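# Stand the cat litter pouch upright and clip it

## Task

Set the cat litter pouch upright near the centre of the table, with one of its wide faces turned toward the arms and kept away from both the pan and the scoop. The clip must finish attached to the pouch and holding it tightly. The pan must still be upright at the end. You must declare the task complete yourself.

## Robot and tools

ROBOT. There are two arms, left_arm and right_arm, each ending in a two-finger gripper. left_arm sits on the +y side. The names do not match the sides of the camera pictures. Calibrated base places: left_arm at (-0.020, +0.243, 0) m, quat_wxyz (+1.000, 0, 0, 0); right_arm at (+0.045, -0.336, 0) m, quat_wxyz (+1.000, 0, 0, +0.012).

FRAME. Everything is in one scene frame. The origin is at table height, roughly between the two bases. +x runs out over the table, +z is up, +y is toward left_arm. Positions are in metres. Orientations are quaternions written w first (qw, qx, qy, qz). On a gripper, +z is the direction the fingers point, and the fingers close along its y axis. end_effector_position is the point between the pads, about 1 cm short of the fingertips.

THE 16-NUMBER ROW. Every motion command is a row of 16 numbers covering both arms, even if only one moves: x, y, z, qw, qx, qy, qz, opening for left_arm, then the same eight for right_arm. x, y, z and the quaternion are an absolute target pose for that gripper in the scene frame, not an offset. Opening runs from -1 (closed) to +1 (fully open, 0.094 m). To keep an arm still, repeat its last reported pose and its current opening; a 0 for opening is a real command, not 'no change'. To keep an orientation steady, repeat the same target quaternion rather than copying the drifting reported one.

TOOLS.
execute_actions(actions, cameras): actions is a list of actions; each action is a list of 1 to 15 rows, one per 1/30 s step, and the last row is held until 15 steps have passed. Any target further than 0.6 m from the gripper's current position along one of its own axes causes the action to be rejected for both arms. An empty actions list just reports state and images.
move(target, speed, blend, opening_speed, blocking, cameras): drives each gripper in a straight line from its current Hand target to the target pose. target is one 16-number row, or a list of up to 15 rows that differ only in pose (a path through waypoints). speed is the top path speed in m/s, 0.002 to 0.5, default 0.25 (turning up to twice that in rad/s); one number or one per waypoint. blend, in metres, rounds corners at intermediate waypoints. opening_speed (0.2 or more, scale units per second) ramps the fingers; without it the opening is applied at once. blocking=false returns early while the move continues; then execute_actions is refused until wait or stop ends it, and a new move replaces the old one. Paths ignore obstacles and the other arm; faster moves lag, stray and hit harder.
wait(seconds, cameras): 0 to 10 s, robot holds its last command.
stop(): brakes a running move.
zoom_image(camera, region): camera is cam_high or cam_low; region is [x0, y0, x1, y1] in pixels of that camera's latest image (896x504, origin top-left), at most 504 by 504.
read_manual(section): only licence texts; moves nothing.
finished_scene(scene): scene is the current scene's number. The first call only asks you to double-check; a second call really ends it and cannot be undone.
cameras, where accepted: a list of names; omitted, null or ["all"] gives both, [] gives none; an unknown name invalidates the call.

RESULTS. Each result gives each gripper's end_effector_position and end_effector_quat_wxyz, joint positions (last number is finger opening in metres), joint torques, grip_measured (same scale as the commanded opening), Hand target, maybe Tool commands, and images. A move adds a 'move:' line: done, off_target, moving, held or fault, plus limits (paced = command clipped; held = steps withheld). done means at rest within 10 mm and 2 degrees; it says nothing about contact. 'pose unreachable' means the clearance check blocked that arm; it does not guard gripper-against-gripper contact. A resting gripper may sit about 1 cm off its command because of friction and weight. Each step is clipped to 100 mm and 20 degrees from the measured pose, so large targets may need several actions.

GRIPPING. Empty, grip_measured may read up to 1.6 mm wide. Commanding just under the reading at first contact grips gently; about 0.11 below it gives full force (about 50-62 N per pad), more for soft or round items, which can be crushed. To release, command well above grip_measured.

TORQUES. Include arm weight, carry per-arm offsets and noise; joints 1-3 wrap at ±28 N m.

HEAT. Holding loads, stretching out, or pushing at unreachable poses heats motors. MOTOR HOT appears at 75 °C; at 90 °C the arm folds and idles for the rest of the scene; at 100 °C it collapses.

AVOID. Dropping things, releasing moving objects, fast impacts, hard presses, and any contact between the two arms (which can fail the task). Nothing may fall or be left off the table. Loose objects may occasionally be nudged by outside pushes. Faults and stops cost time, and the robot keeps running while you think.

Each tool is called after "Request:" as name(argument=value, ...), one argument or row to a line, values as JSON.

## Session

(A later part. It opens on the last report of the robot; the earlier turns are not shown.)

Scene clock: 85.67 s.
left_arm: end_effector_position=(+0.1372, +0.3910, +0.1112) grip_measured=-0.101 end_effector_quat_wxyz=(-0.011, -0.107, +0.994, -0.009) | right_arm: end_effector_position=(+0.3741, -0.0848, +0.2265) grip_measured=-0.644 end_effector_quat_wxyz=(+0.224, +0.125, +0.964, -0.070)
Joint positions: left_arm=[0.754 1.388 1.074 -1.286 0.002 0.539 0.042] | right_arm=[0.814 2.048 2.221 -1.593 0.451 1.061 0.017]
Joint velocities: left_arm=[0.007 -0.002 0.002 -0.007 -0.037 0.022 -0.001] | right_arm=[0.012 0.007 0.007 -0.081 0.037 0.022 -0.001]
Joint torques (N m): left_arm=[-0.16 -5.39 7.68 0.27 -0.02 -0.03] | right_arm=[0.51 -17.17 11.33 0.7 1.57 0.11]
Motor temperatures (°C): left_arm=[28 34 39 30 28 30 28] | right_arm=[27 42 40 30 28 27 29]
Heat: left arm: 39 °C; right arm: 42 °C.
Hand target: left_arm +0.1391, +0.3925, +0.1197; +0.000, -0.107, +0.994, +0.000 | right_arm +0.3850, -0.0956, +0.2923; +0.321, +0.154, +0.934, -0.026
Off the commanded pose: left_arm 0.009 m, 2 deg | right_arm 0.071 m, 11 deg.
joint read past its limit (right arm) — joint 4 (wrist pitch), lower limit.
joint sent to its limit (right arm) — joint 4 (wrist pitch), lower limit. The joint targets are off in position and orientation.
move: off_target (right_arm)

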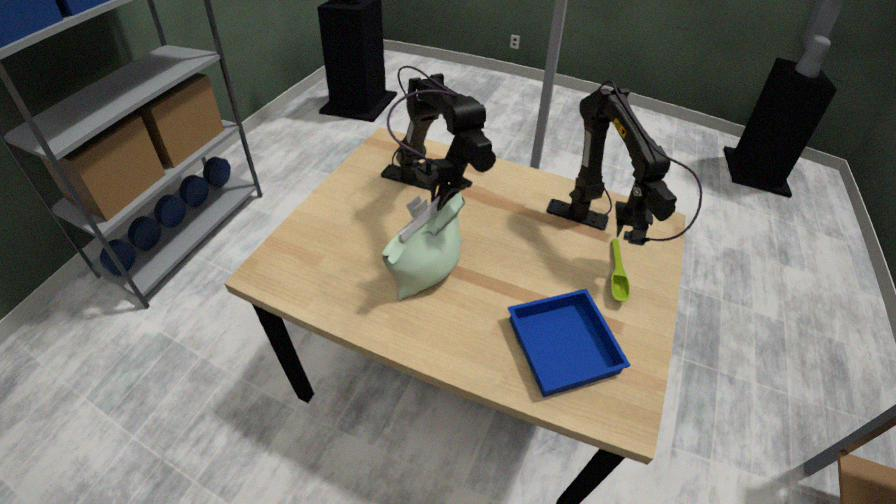

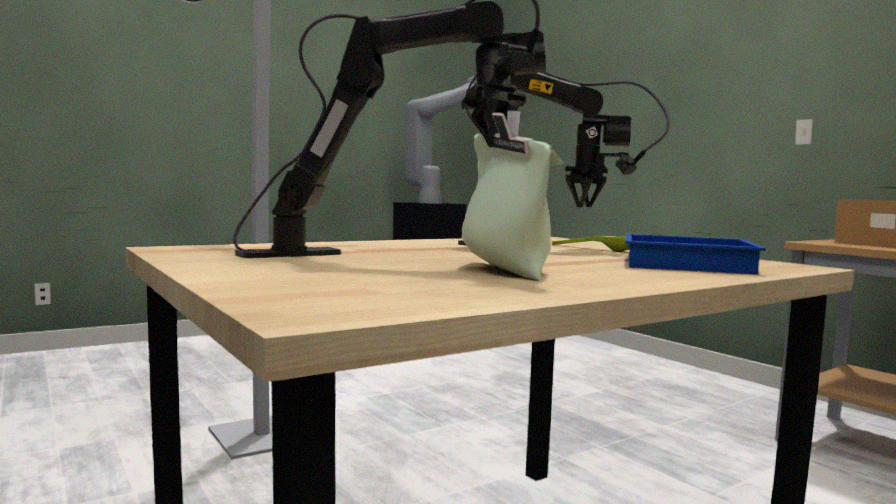

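Request:
move(
  target=[0.1391, 0.3925, 0.12, 0, -0.1071, 0.9942, 0, -0.1, 0.350, -0.078, 0.265, 0.2921, 0.0417, 0.9554, -0.0128, -0.95],
  speed=0.05,
)

Scene clock: 89.13 s.
left_arm: end_effector_position=(+0.1372, +0.3910, +0.1112) grip_measured=-0.101 end_effector_quat_wxyz=(-0.011, -0.107, +0.994, -0.009) | right_arm: end_effector_position=(+0.3539, -0.0763, +0.2590) grip_measured=-0.948 end_effector_quat_wxyz=(+0.283, +0.044, +0.958, -0.020)
Joint positions: left_arm=[0.754 1.388 1.074 -1.286 0.002 0.539 0.042] | right_arm=[0.878 1.844 2.021 -1.419 0.481 0.913 0.002]
Joint velocities: left_arm=[0.017 -0.007 -0.017 0.007 -0.022 0.007 0] | right_arm=[0.017 0.007 -0.002 -0.022 0.022 -0.037 0]
Joint torques (N m): left_arm=[-0.02 -5.35 7.77 0.26 -0.04 0.01] | right_arm=[0.64 -10.56 4.59 0.81 0.31 -0.11]
Motor temperatures (°C): left_arm=[28 34 39 30 28 30 28] | right_arm=[27 43 39 30 28 27 29]
Heat: left arm: 39 °C; right arm: 43 °C.
Hand target: left_arm +0.1391, +0.3925, +0.1197; +0.000, -0.107, +0.994, +0.000 | right_arm +0.3499, -0.0775, +0.2659; +0.291, +0.040, +0.956, -0.013
Off the commanded pose: left_arm 0.009 m, 2 deg | right_arm 0.007 m, 1 deg.
move: done

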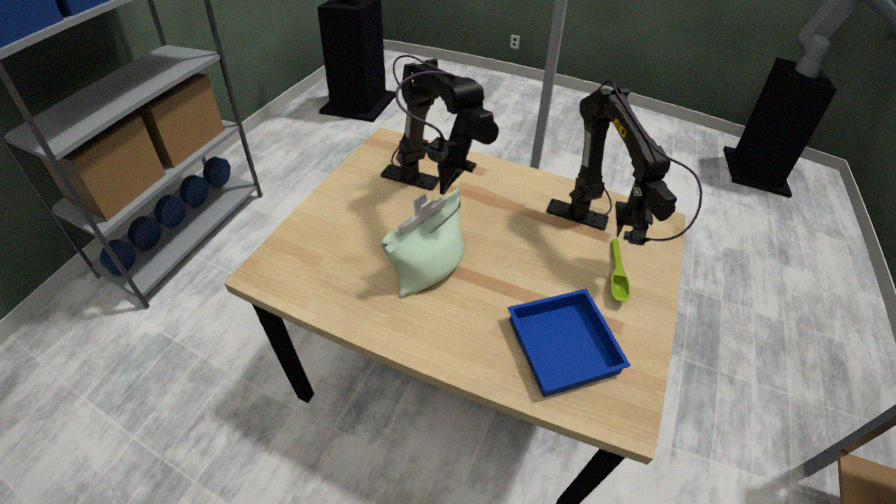

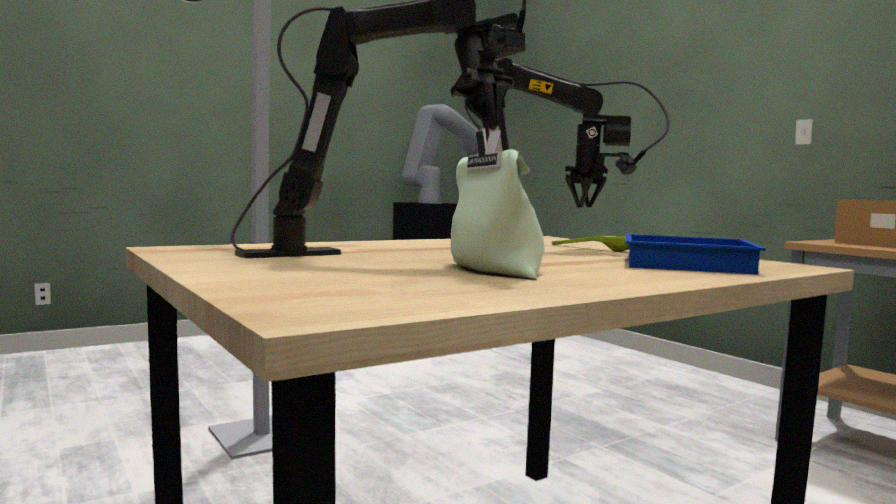

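Request:
zoom_image(
  camera="cam_high",
  region=[350, 150, 510, 310],
)

Request:
zoom_image(
  camera="cam_low",
  region=[400, 80, 600, 300],
)

Scaled by 3.150.

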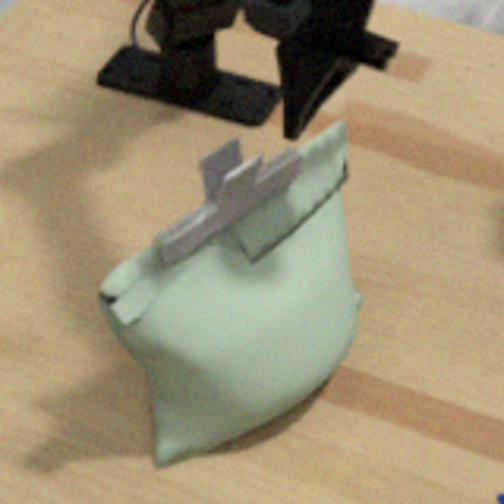

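Scaled by 2.291.

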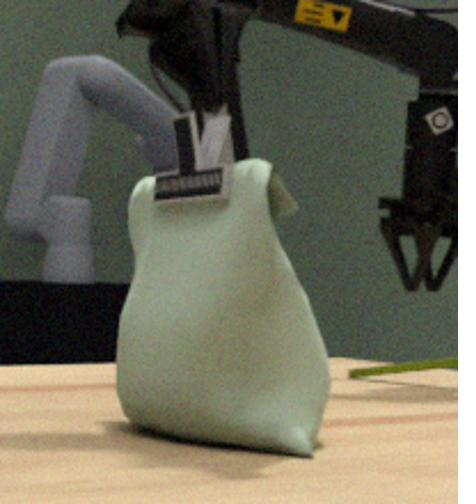

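Request:
zoom_image(
  camera="cam_low",
  region=[445, 115, 545, 215],
)

Request:
zoom_image(
  camera="cam_high",
  region=[370, 180, 480, 270],
)

Scaled by 5.040.

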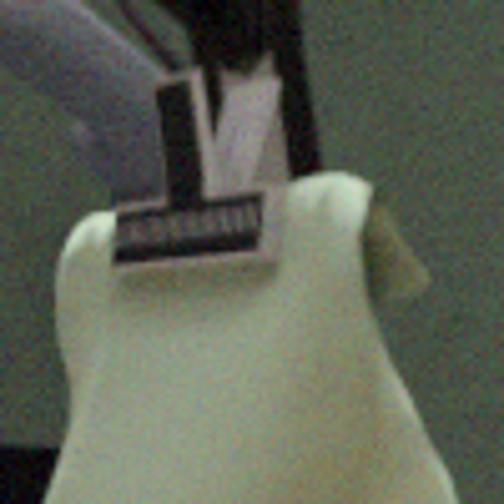

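Scaled by 4.582.

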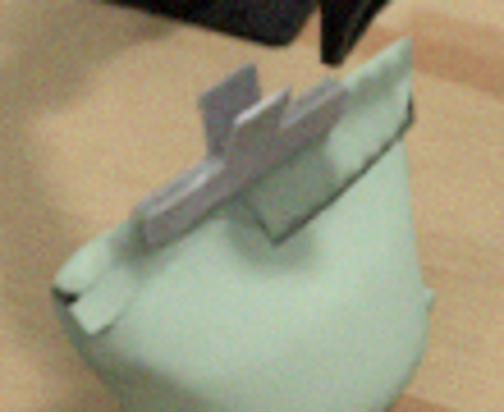

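Request:
move(
  target=[
    [0.1391, 0.3925, 0.12, 0, -0.1071, 0.9942, 0, -0.1, 0.312, -0.085, 0.315, 0.2921, 0.0417, 0.9554, -0.0128, -0.95],
    [0.1391, 0.3925, 0.12, 0, -0.1071, 0.9942, 0, -0.1, 0.22, -0.30, 0.28, 0.2034, 0.3339, 0.9174, -0.0740, -0.95],
    [0.1391, 0.3925, 0.12, 0, -0.1071, 0.9942, 0, -0.1, 0.19, -0.46, 0.20, 0.2034, 0.3339, 0.9174, -0.0740, -0.95],
  ],
  speed=[0.1, 0.25, 0.25],
  blend=[0.02, 0.05, 0],
)

Scene clock: 99.00 s.
left_arm: end_effector_position=(+0.1372, +0.3910, +0.1112) grip_measured=-0.101 end_effector_quat_wxyz=(-0.011, -0.107, +0.994, -0.009) | right_arm: end_effector_position=(+0.1866, -0.4614, +0.2041) grip_measured=-0.948 end_effector_quat_wxyz=(+0.214, +0.332, +0.915, -0.080)
Joint positions: left_arm=[0.754 1.388 1.074 -1.286 0.002 0.539 0.042] | right_arm=[-0.771 0.871 1.065 -1.303 -0.018 -0.047 0.002]
Joint velocities: left_arm=[-0.002 -0.007 -0.012 -0.007 -0.037 -0.066 0] | right_arm=[-0.012 0.002 0.002 -0.007 -0.037 -0.007 0]
Joint torques (N m): left_arm=[-0.25 -5.39 7.84 0.25 -0.03 0.02] | right_arm=[-0.85 -0.17 5.6 1.16 -0.12 -0.06]
Motor temperatures (°C): left_arm=[28 34 39 30 28 30 28] | right_arm=[27 42 37 31 27 27 29]
Heat: left arm: 39 °C; right arm: 42 °C.
Hand target: left_arm +0.1391, +0.3925, +0.1197; +0.000, -0.107, +0.994, +0.000 | right_arm +0.1881, -0.4630, +0.2032; +0.218, +0.332, +0.914, -0.080
Off the commanded pose: left_arm 0.009 m, 2 deg | right_arm 0.006 m, 1 deg.
move: done

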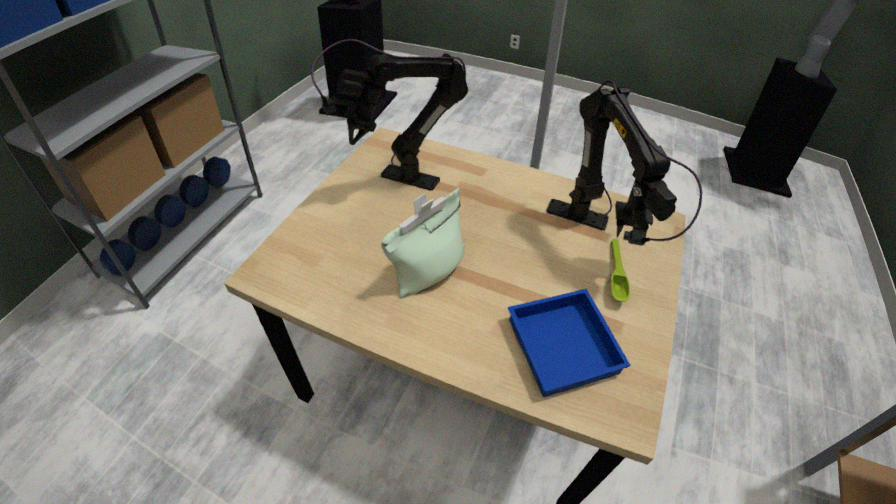

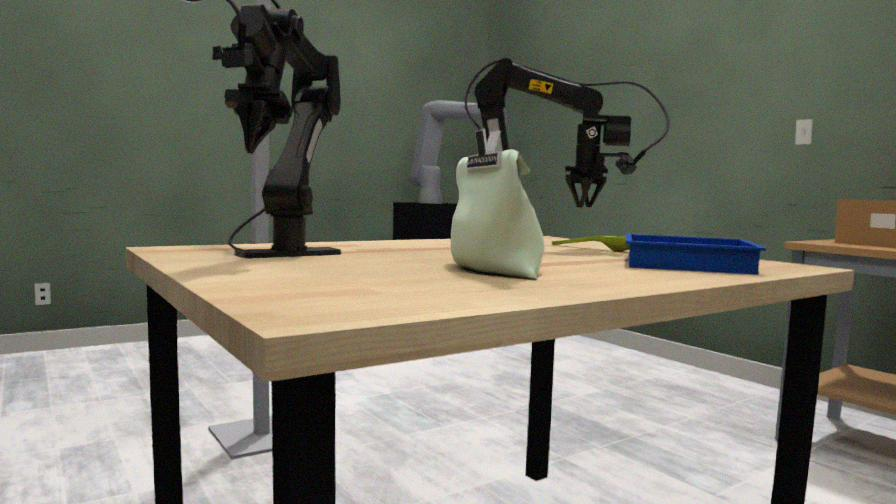

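Request:
zoom_image(
  camera="cam_high",
  region=[370, 170, 490, 310],
)

Request:
zoom_image(
  camera="cam_low",
  region=[435, 110, 555, 290],
)

Scaled by 3.600.

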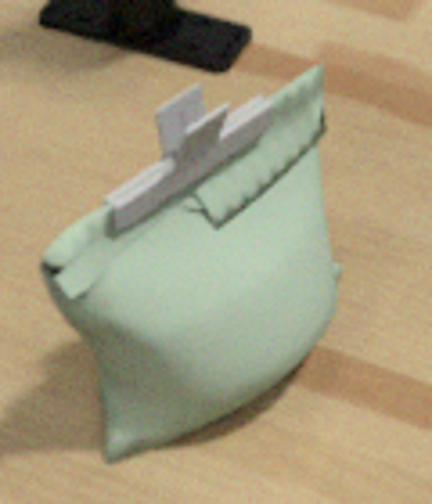

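Scaled by 2.800.

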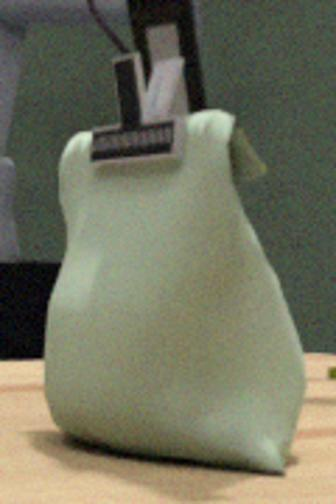

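Request:
move(
  target=[
    [0.15, 0.33, 0.22, 0.2164, 0, 0.9763, 0, 0.6, 0.19, -0.463, 0.205, 0.2034, 0.3339, 0.9174, -0.0740, -0.6],
    [0.235, -0.060, 0.215, 0.2959, 0.1697, 0.9385, -0.0535, 0.6, 0.19, -0.463, 0.205, 0.2034, 0.3339, 0.9174, -0.0740, -0.6],
  ],
  speed=[0.2, 0.25],
  blend=[0.05, 0],
)

Scene clock: 102.90 s.
left_arm: end_effector_position=(+0.2242, -0.0509, +0.2017) grip_measured=+0.599 end_effector_quat_wxyz=(+0.269, +0.186, +0.944, -0.034) | right_arm: end_effector_position=(+0.1885, -0.4630, +0.1971) grip_measured=-0.602 end_effector_quat_wxyz=(+0.195, +0.334, +0.919, -0.072)
Joint positions: left_arm=[-1.041 1.599 1.499 -1.04 -0.352 -0.574 0.075] | right_arm=[-0.771 0.91 1.065 -1.307 -0.018 -0.046 0.019]
Joint velocities: left_arm=[-0.012 0.007 0.002 0.051 0.007 -0.007 0] | right_arm=[0.007 -0.007 0.017 0.051 -0.022 0.022 0]
Joint torques (N m): left_arm=[-0.24 -5.75 9.21 1.25 -0.39 -0.02] | right_arm=[0.27 -0.31 8.17 0.86 -0.07 0.04]
Motor temperatures (°C): left_arm=[28 34 39 30 28 30 28] | right_arm=[27 41 37 31 27 27 28]
Heat: left arm: 39 °C; right arm: 41 °C.
Hand target: left_arm +0.2292, -0.0554, +0.2105; +0.283, +0.180, +0.941, -0.040 | right_arm +0.1900, -0.4631, +0.2048; +0.203, +0.334, +0.917, -0.074
Off the commanded pose: left_arm 0.019 m, 4 deg | right_arm 0.008 m, 1 deg.
move: off_target (left_arm)

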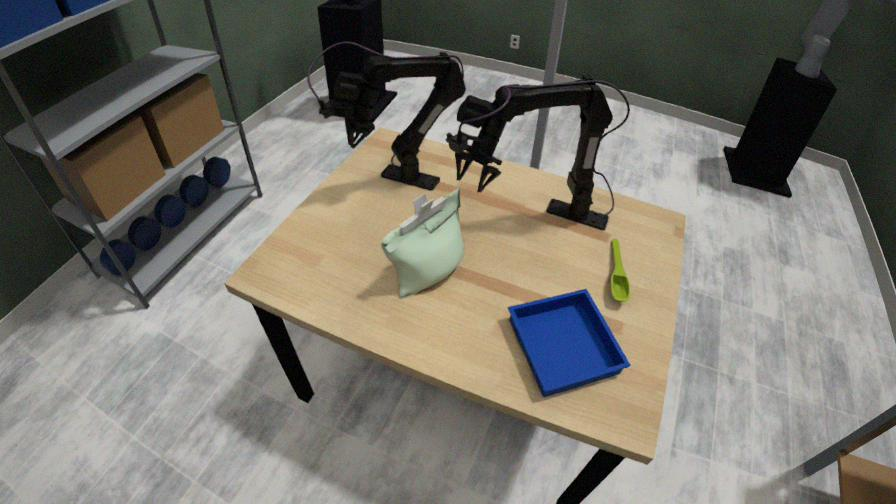

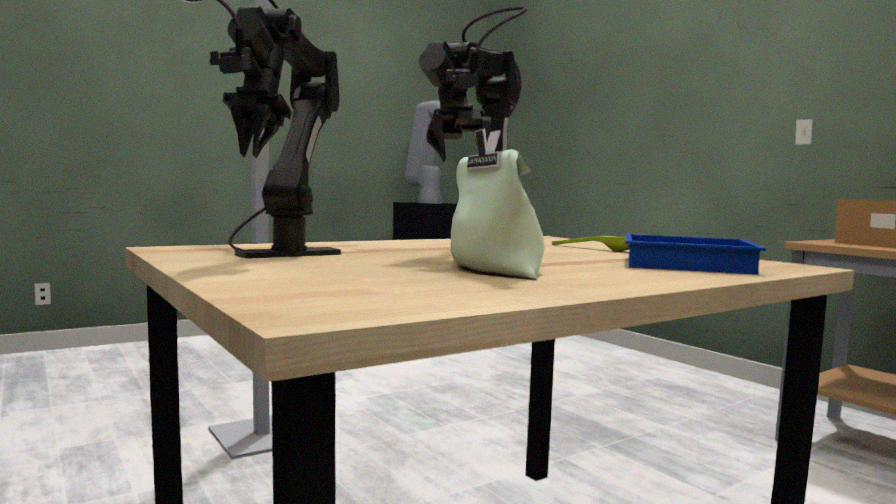

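Request:
zoom_image(
  camera="cam_high",
  region=[380, 110, 520, 250],
)

Request:
zoom_image(
  camera="cam_low",
  region=[400, 20, 560, 200],
)

Scaled by 3.600.

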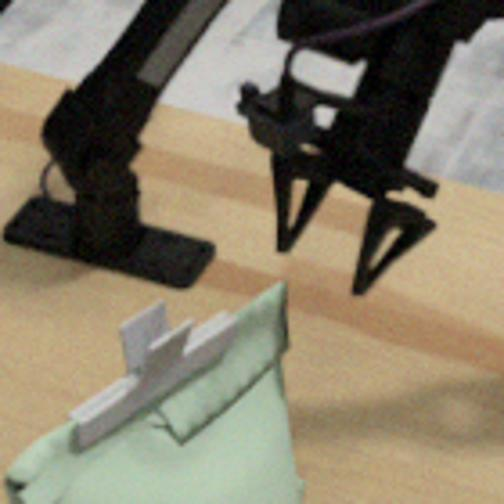

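Scaled by 2.800.

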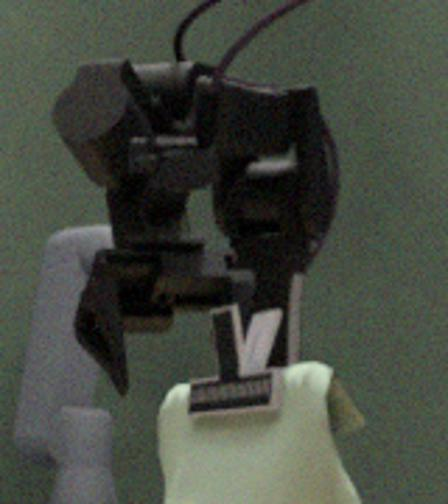

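Request:
move(
  target=[0.364, -0.108, 0.240, 0.2959, 0.1697, 0.9385, -0.0535, 0.6, 0.19, -0.463, 0.205, 0.2034, 0.3339, 0.9174, -0.0740, -0.6],
  speed=0.12,
)

Scene clock: 106.03 s.
left_arm: end_effector_position=(+0.3616, -0.1090, +0.2412) grip_measured=+0.599 end_effector_quat_wxyz=(+0.299, +0.168, +0.937, -0.060) | right_arm: end_effector_position=(+0.1883, -0.4628, +0.1971) grip_measured=-0.602 end_effector_quat_wxyz=(+0.195, +0.334, +0.919, -0.072)
Joint positions: left_arm=[-0.836 2.104 2.27 -1.167 -0.262 -0.405 0.075] | right_arm=[-0.771 0.91 1.065 -1.308 -0.018 -0.046 0.019]
Joint velocities: left_arm=[-0.002 -0.007 -0.007 -0.081 0.051 -0.022 0] | right_arm=[0.012 0.002 0.007 0.007 0.022 -0.081 -0.001]
Joint torques (N m): left_arm=[0.28 -8.95 8.8 1.25 -0.14 0.07] | right_arm=[0.29 -0.49 8.03 0.81 -0.13 0.07]
Motor temperatures (°C): left_arm=[28 34 39 31 28 30 28] | right_arm=[27 40 37 31 27 27 28]
Heat: left arm: 39 °C; right arm: 40 °C.
Hand target: left_arm +0.3638, -0.1102, +0.2382; +0.296, +0.170, +0.938, -0.057 | right_arm +0.1899, -0.4630, +0.2049; +0.204, +0.334, +0.917, -0.074
Off the commanded pose: left_arm 0.003 m, 1 deg | right_arm 0.008 m, 1 deg.
move: done

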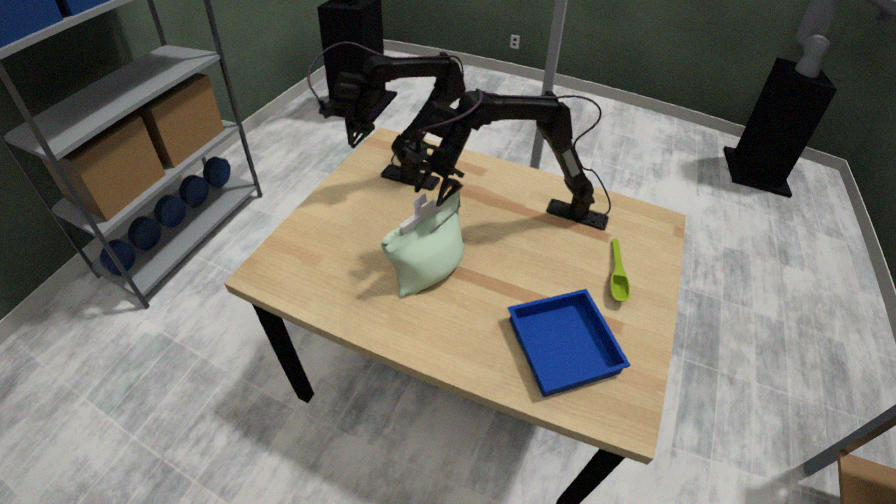

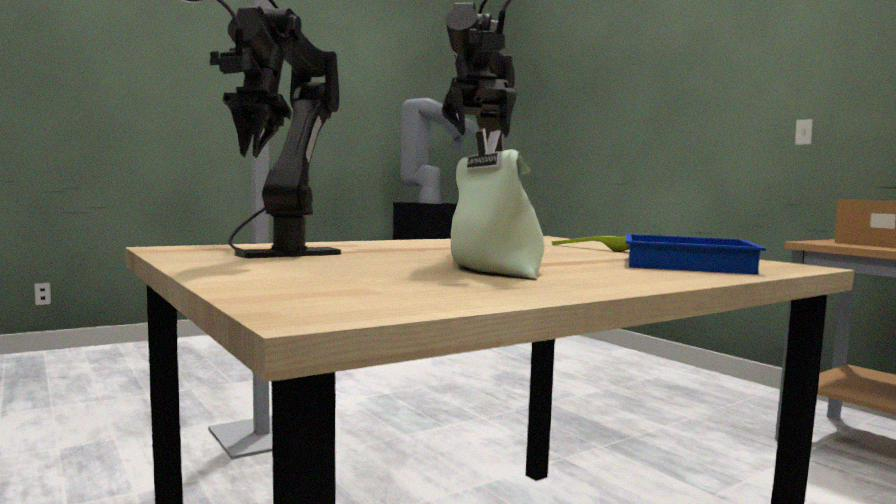

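Request:
zoom_image(
  camera="cam_high",
  region=[380, 140, 500, 260],
)

Request:
zoom_image(
  camera="cam_low",
  region=[420, 50, 560, 190],
)

Scaled by 4.200.

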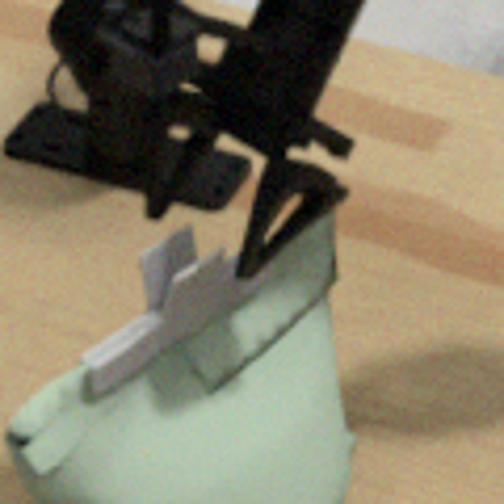

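Scaled by 3.600.

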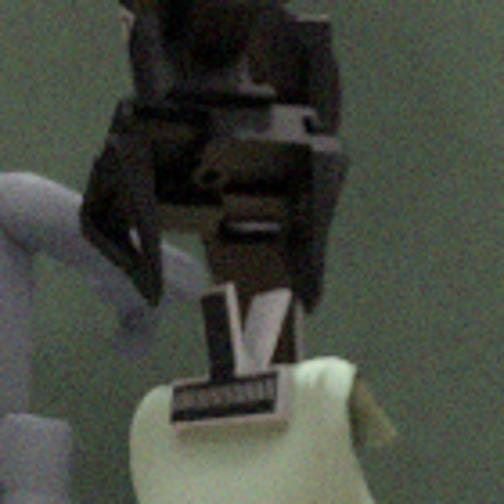

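Request:
move(
  target=[0.344, -0.0985, 0.236, 0.2959, 0.1697, 0.9385, -0.0535, 0.6, 0.19, -0.463, 0.205, 0.2034, 0.3339, 0.9174, -0.0740, -0.6],
  speed=0.08,
)

Scene clock: 107.70 s.
left_arm: end_effector_position=(+0.3456, -0.0995, +0.2241) grip_measured=+0.599 end_effector_quat_wxyz=(+0.281, +0.174, +0.943, -0.048) | right_arm: end_effector_position=(+0.1883, -0.4628, +0.1970) grip_measured=-0.602 end_effector_quat_wxyz=(+0.195, +0.334, +0.919, -0.072)
Joint positions: left_arm=[-0.847 2.036 2.118 -1.132 -0.263 -0.411 0.075] | right_arm=[-0.771 0.91 1.065 -1.308 -0.018 -0.046 0.019]
Joint velocities: left_arm=[-0.017 0.002 -0.002 -0.007 -0.081 -0.037 0.001] | right_arm=[0.002 -0.002 -0.007 -0.051 0.007 -0.095 0.001]
Joint torques (N m): left_arm=[-0.35 -12.25 5.81 1.45 -0.29 -0.12] | right_arm=[0.29 -0.4 8.2 0.82 -0.07 0.07]
Motor temperatures (°C): left_arm=[28 35 39 31 28 30 28] | right_arm=[27 40 37 31 27 27 28]
Heat: left arm: 39 °C; right arm: 40 °C.
Hand target: left_arm +0.3440, -0.0982, +0.2362; +0.296, +0.170, +0.939, -0.053 | right_arm +0.1899, -0.4629, +0.2049; +0.203, +0.334, +0.917, -0.074
Off the commanded pose: left_arm 0.012 m, 2 deg | right_arm 0.008 m, 1 deg.
move: off_target (left_arm)

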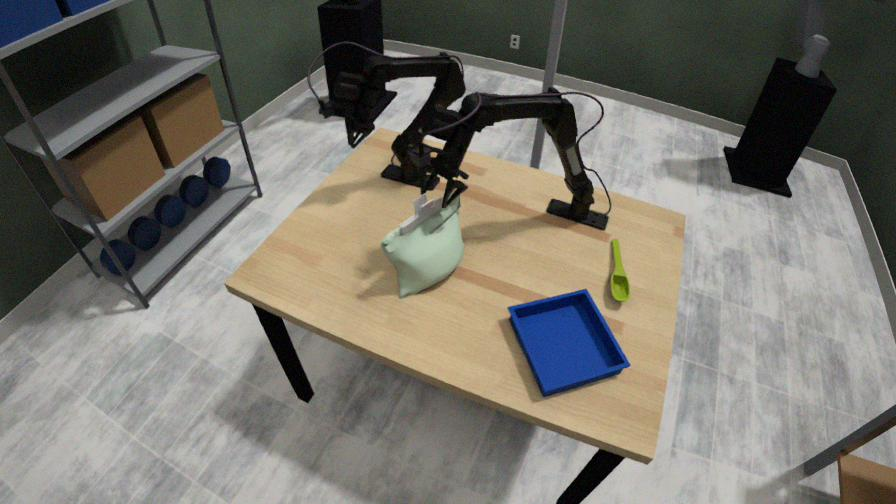

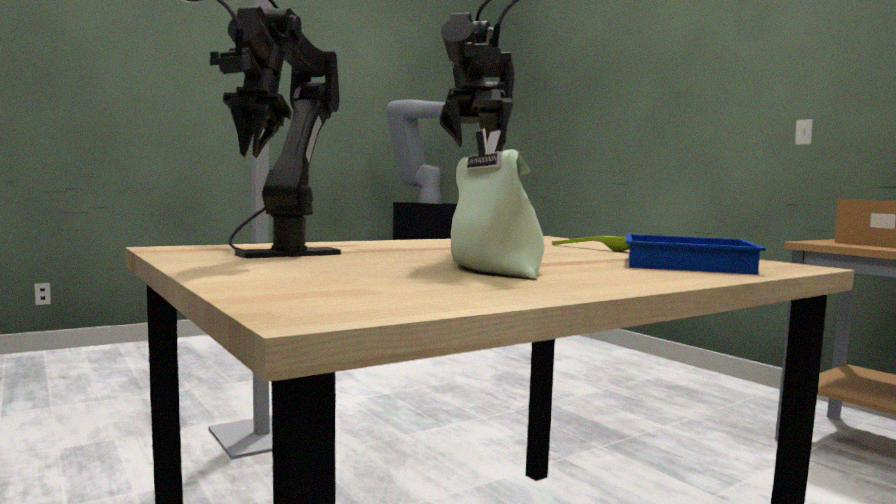

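Request:
move(
  target=[0.344, -0.0985, 0.197, 0.2959, 0.1697, 0.9385, -0.0535, 0.6, 0.19, -0.463, 0.205, 0.2034, 0.3339, 0.9174, -0.0740, -0.6],
  speed=0.06,
)

Request:
zoom_image(
  camera="cam_high",
  region=[380, 140, 500, 260],
)

Request:
zoom_image(
  camera="cam_low",
  region=[420, 50, 560, 190],
)

Scene clock: 109.27 s.
left_arm: end_effector_position=(+0.3454, -0.0992, +0.1818) grip_measured=+0.599 end_effector_quat_wxyz=(+0.279, +0.174, +0.943, -0.046) | right_arm: end_effector_position=(+0.1882, -0.4627, +0.1970) grip_measured=-0.602 end_effector_quat_wxyz=(+0.195, +0.334, +0.919, -0.072)
Joint positions: left_arm=[-0.847 1.995 1.889 -0.95 -0.264 -0.412 0.075] | right_arm=[-0.771 0.91 1.065 -1.308 -0.018 -0.046 0.019]
Joint velocities: left_arm=[0.017 -0.017 0.007 -0.037 0.095 -0.007 0] | right_arm=[-0.017 0.007 0.002 -0.022 0.022 -0.022 0]
Joint torques (N m): left_arm=[-0.28 -12.89 6.11 1.41 -0.3 -0.04] | right_arm=[0.17 -0.39 8.25 0.81 -0.09 0.02]
Motor temperatures (°C): left_arm=[28 36 39 31 28 30 28] | right_arm=[27 39 37 31 27 27 28]
Heat: left arm: 39 °C; right arm: 39 °C.
Hand target: left_arm +0.3438, -0.0981, +0.1966; +0.295, +0.170, +0.939, -0.053 | right_arm +0.1899, -0.4629, +0.2049; +0.203, +0.334, +0.917, -0.074
Off the commanded pose: left_arm 0.015 m, 2 deg | right_arm 0.008 m, 1 deg.
move: off_target (left_arm)

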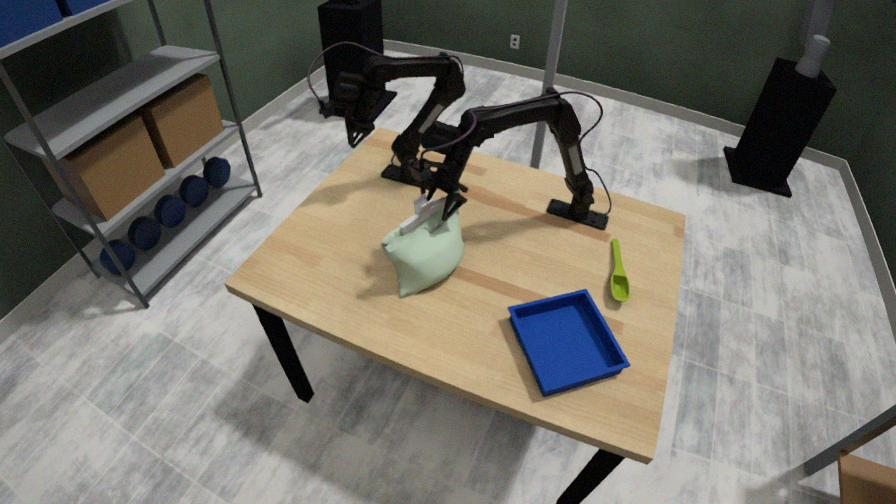

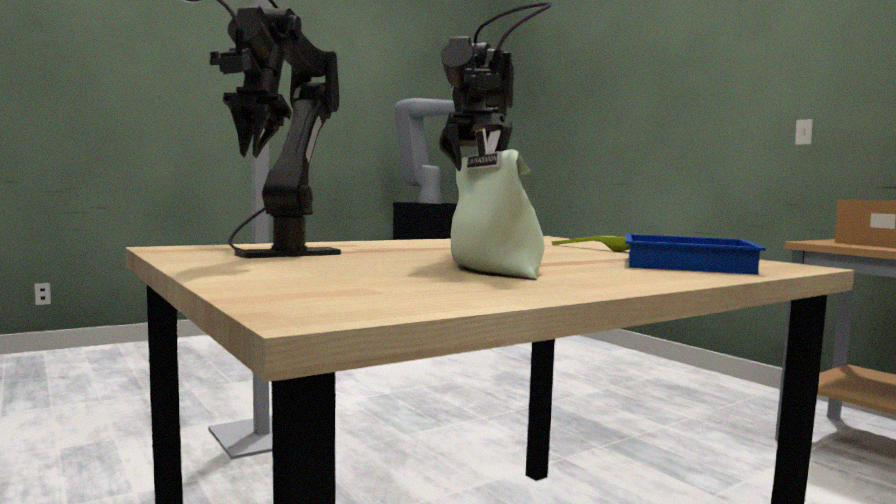

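Scaled by 4.200.

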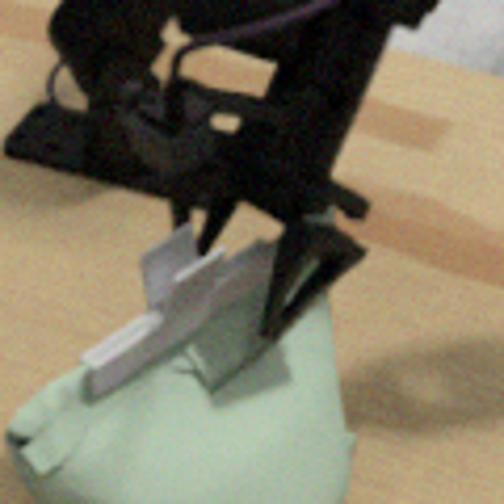

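Scaled by 3.600.

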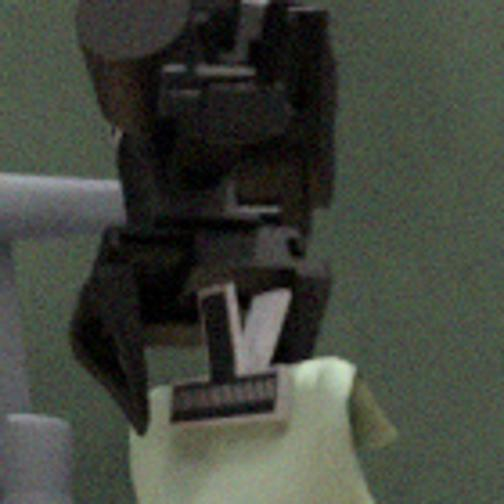

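Request:
move(
  target=[0.344, -0.0985, 0.197, 0.2959, 0.1697, 0.9385, -0.0535, -0.95, 0.19, -0.463, 0.205, 0.2034, 0.3339, 0.9174, -0.0740, -0.6],
  speed=0.06,
  opening_speed=0.7,
)

Request:
zoom_image(
  camera="cam_high",
  region=[380, 140, 500, 260],
)

Request:
zoom_image(
  camera="cam_low",
  region=[420, 50, 560, 190],
)

Scene clock: 111.87 s.
left_arm: end_effector_position=(+0.3458, -0.0996, +0.1821) grip_measured=-0.735 end_effector_quat_wxyz=(+0.280, +0.172, +0.943, -0.047) | right_arm: end_effector_position=(+0.1881, -0.4627, +0.1969) grip_measured=-0.602 end_effector_quat_wxyz=(+0.194, +0.334, +0.919, -0.072)
Joint positions: left_arm=[-0.847 1.995 1.889 -0.947 -0.264 -0.416 0.012] | right_arm=[-0.771 0.91 1.065 -1.309 -0.018 -0.046 0.019]
Joint velocities: left_arm=[-0.002 0.022 -0.002 -0.095 0.007 0.081 0.001] | right_arm=[-0.002 -0.007 0.002 -0.007 0.051 -0.095 0]
Joint torques (N m): left_arm=[-0.27 -12.72 6.34 1.41 -0.31 0.03] | right_arm=[0.34 -0.5 8.18 0.83 -0.06 0.05]
Motor temperatures (°C): left_arm=[28 36 38 31 28 30 28] | right_arm=[27 39 37 31 27 27 28]
Heat: left arm: 38 °C; right arm: 39 °C.
Hand target: left_arm +0.3442, -0.0987, +0.1967; +0.296, +0.170, +0.939, -0.054 | right_arm +0.1899, -0.4629, +0.2049; +0.203, +0.334, +0.917, -0.074
Off the commanded pose: left_arm 0.015 m, 2 deg | right_arm 0.008 m, 1 deg.
move: off_target (left_arm)

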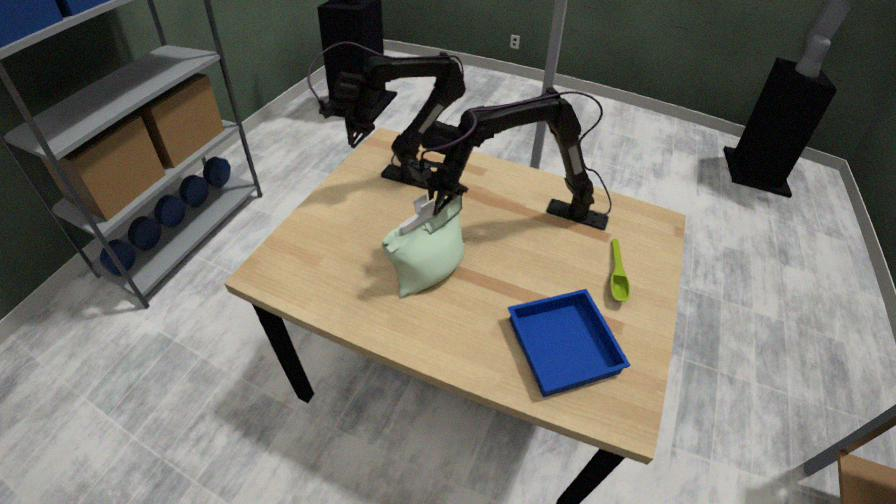

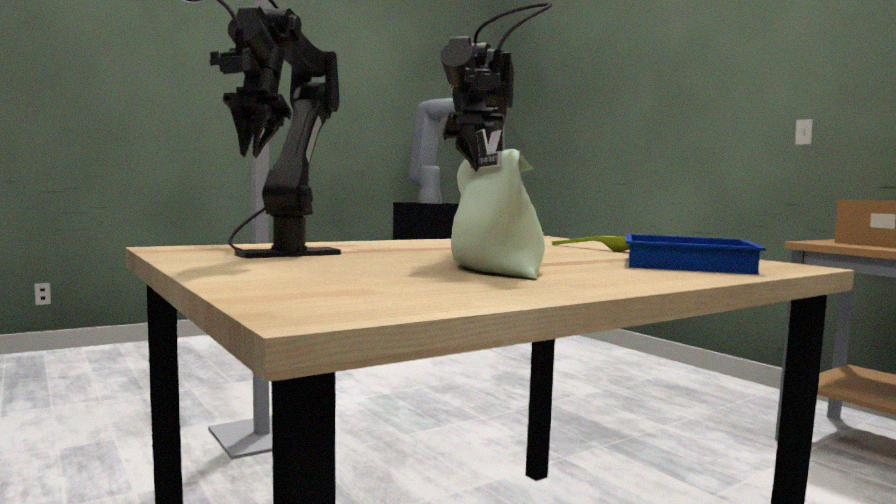

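Scaled by 4.200.

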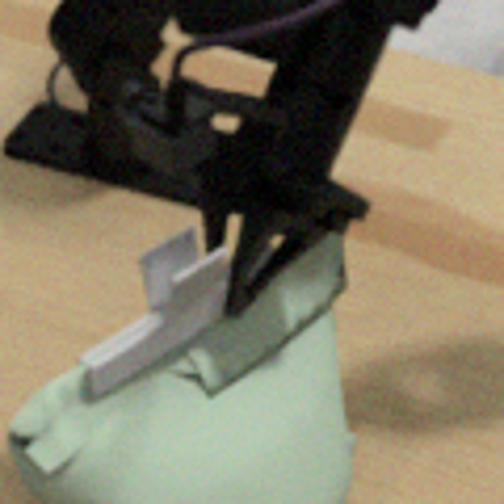

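Scaled by 3.600.

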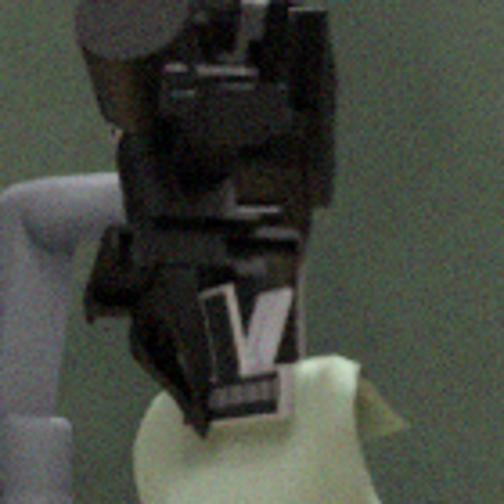

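Request:
move(
  target=[0.342, -0.095, 0.222, 0.2959, 0.1697, 0.9385, -0.0535, -0.95, 0.19, -0.463, 0.205, 0.2034, 0.3339, 0.9174, -0.0740, -0.6],
  speed=0.05,
)

Request:
zoom_image(
  camera="cam_low",
  region=[420, 100, 580, 290],
)

Scene clock: 114.53 s.
left_arm: end_effector_position=(+0.3414, -0.0922, +0.1905) grip_measured=-0.736 end_effector_quat_wxyz=(+0.269, +0.173, +0.947, -0.037) | right_arm: end_effector_position=(+0.1881, -0.4627, +0.1969) grip_measured=-0.602 end_effector_quat_wxyz=(+0.194, +0.334, +0.919, -0.072)
Joint positions: left_arm=[-0.845 1.995 1.937 -1.025 -0.265 -0.418 0.012] | right_arm=[-0.771 0.91 1.065 -1.309 -0.018 -0.046 0.019]
Joint velocities: left_arm=[0.002 -0.012 -0.002 -0.022 0.007 -0.051 0.001] | right_arm=[0.007 -0.002 0.002 -0.007 0.051 -0.022 -0.001]
Joint torques (N m): left_arm=[-0.61 -12.46 10.86 1.16 -0.2 0.03] | right_arm=[0.2 -0.55 8.01 0.82 -0.06 0.05]
Motor temperatures (°C): left_arm=[28 37 38 31 28 30 29] | right_arm=[27 38 37 31 27 27 28]
Heat: left arm: 38 °C; right arm: 38 °C.
Hand target: left_arm +0.3418, -0.0947, +0.2215; +0.296, +0.170, +0.938, -0.054 | right_arm +0.1899, -0.4630, +0.2050; +0.204, +0.334, +0.917, -0.074
Off the commanded pose: left_arm 0.032 m, 4 deg | right_arm 0.008 m, 1 deg.
move: off_target (left_arm)

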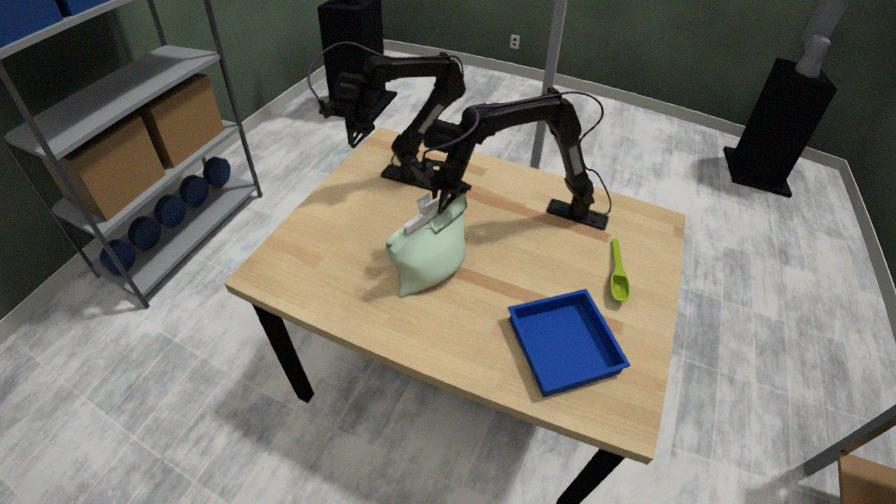

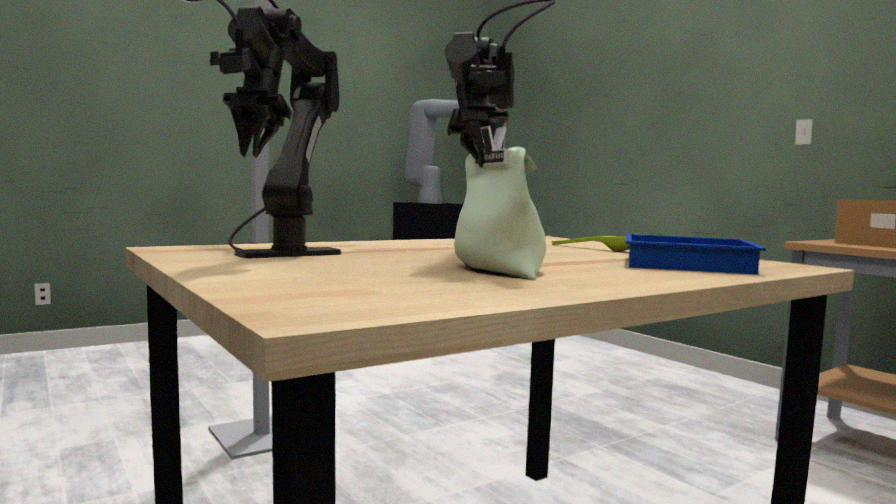

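Scaled by 2.653.

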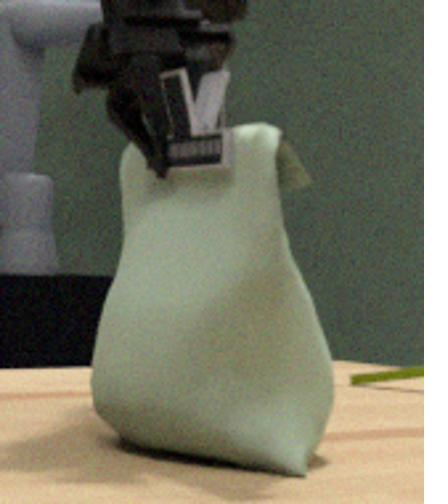

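Request:
move(
  target=[0.322, -0.062, 0.223, 0.2876, 0.2789, 0.9120, -0.0879, -0.95, 0.19, -0.463, 0.205, 0.2034, 0.3339, 0.9174, -0.0740, -0.6],
  speed=0.06,
)

Request:
zoom_image(
  camera="cam_low",
  region=[420, 100, 580, 290],
)

Scene clock: 117.33 s.
left_arm: end_effector_position=(+0.3248, -0.0648, +0.1918) grip_measured=-0.736 end_effector_quat_wxyz=(+0.255, +0.281, +0.922, -0.070) | right_arm: end_effector_position=(+0.1881, -0.4626, +0.1969) grip_measured=-0.602 end_effector_quat_wxyz=(+0.194, +0.334, +0.919, -0.072)
Joint positions: left_arm=[-0.771 1.828 1.715 -0.932 -0.106 -0.151 0.012] | right_arm=[-0.771 0.91 1.065 -1.309 -0.018 -0.046 0.019]
Joint velocities: left_arm=[-0.002 -0.002 -0.007 0.037 -0.051 0.081 0] | right_arm=[-0.007 -0.007 -0.002 -0.051 0.051 -0.022 0.001]
Joint torques (N m): left_arm=[0.57 -13.94 7.15 1.44 0.03 0.03] | right_arm=[0.46 -0.51 8.17 0.81 -0.03 0.06]
Motor temperatures (°C): left_arm=[28 39 38 31 28 30 29] | right_arm=[27 38 37 31 27 27 28]
Heat: left arm: 39 °C; right arm: 38 °C.
Hand target: left_arm +0.3223, -0.0620, +0.2229; +0.287, +0.279, +0.912, -0.089 | right_arm +0.1899, -0.4629, +0.2049; +0.203, +0.334, +0.917, -0.074
Off the commanded pose: left_arm 0.031 m, 4 deg | right_arm 0.008 m, 1 deg.
move: off_target (left_arm)

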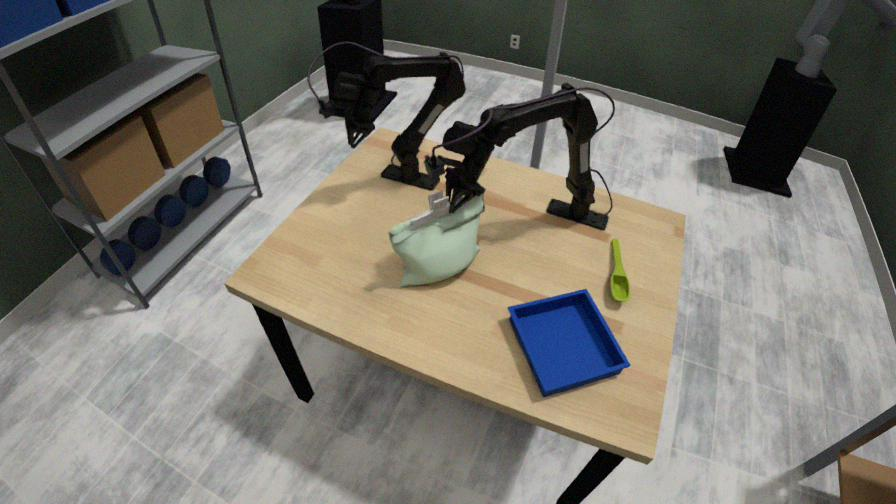

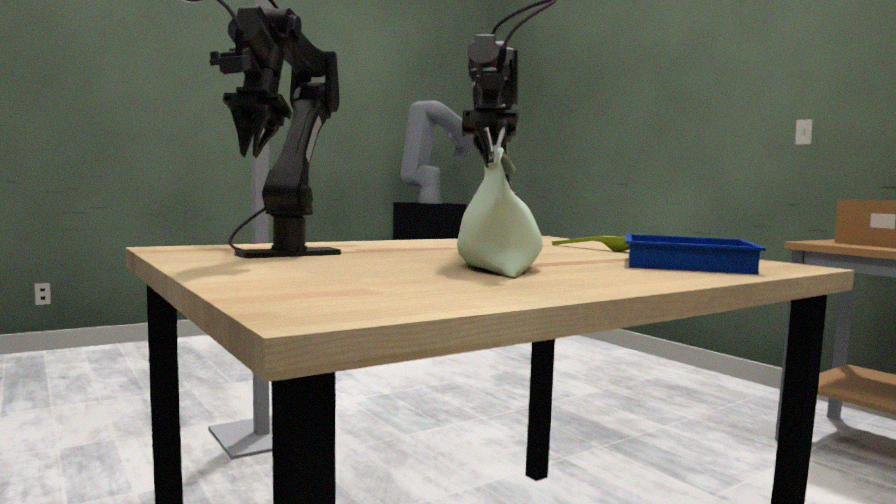

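Scaled by 2.653.

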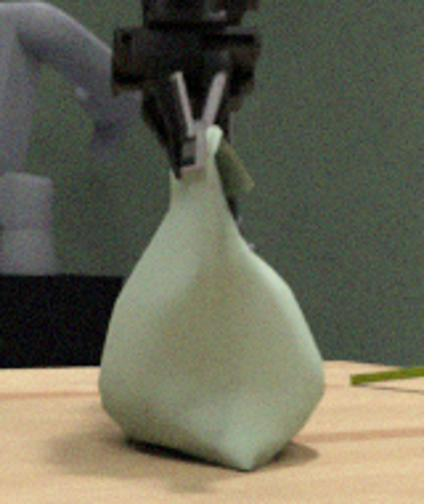

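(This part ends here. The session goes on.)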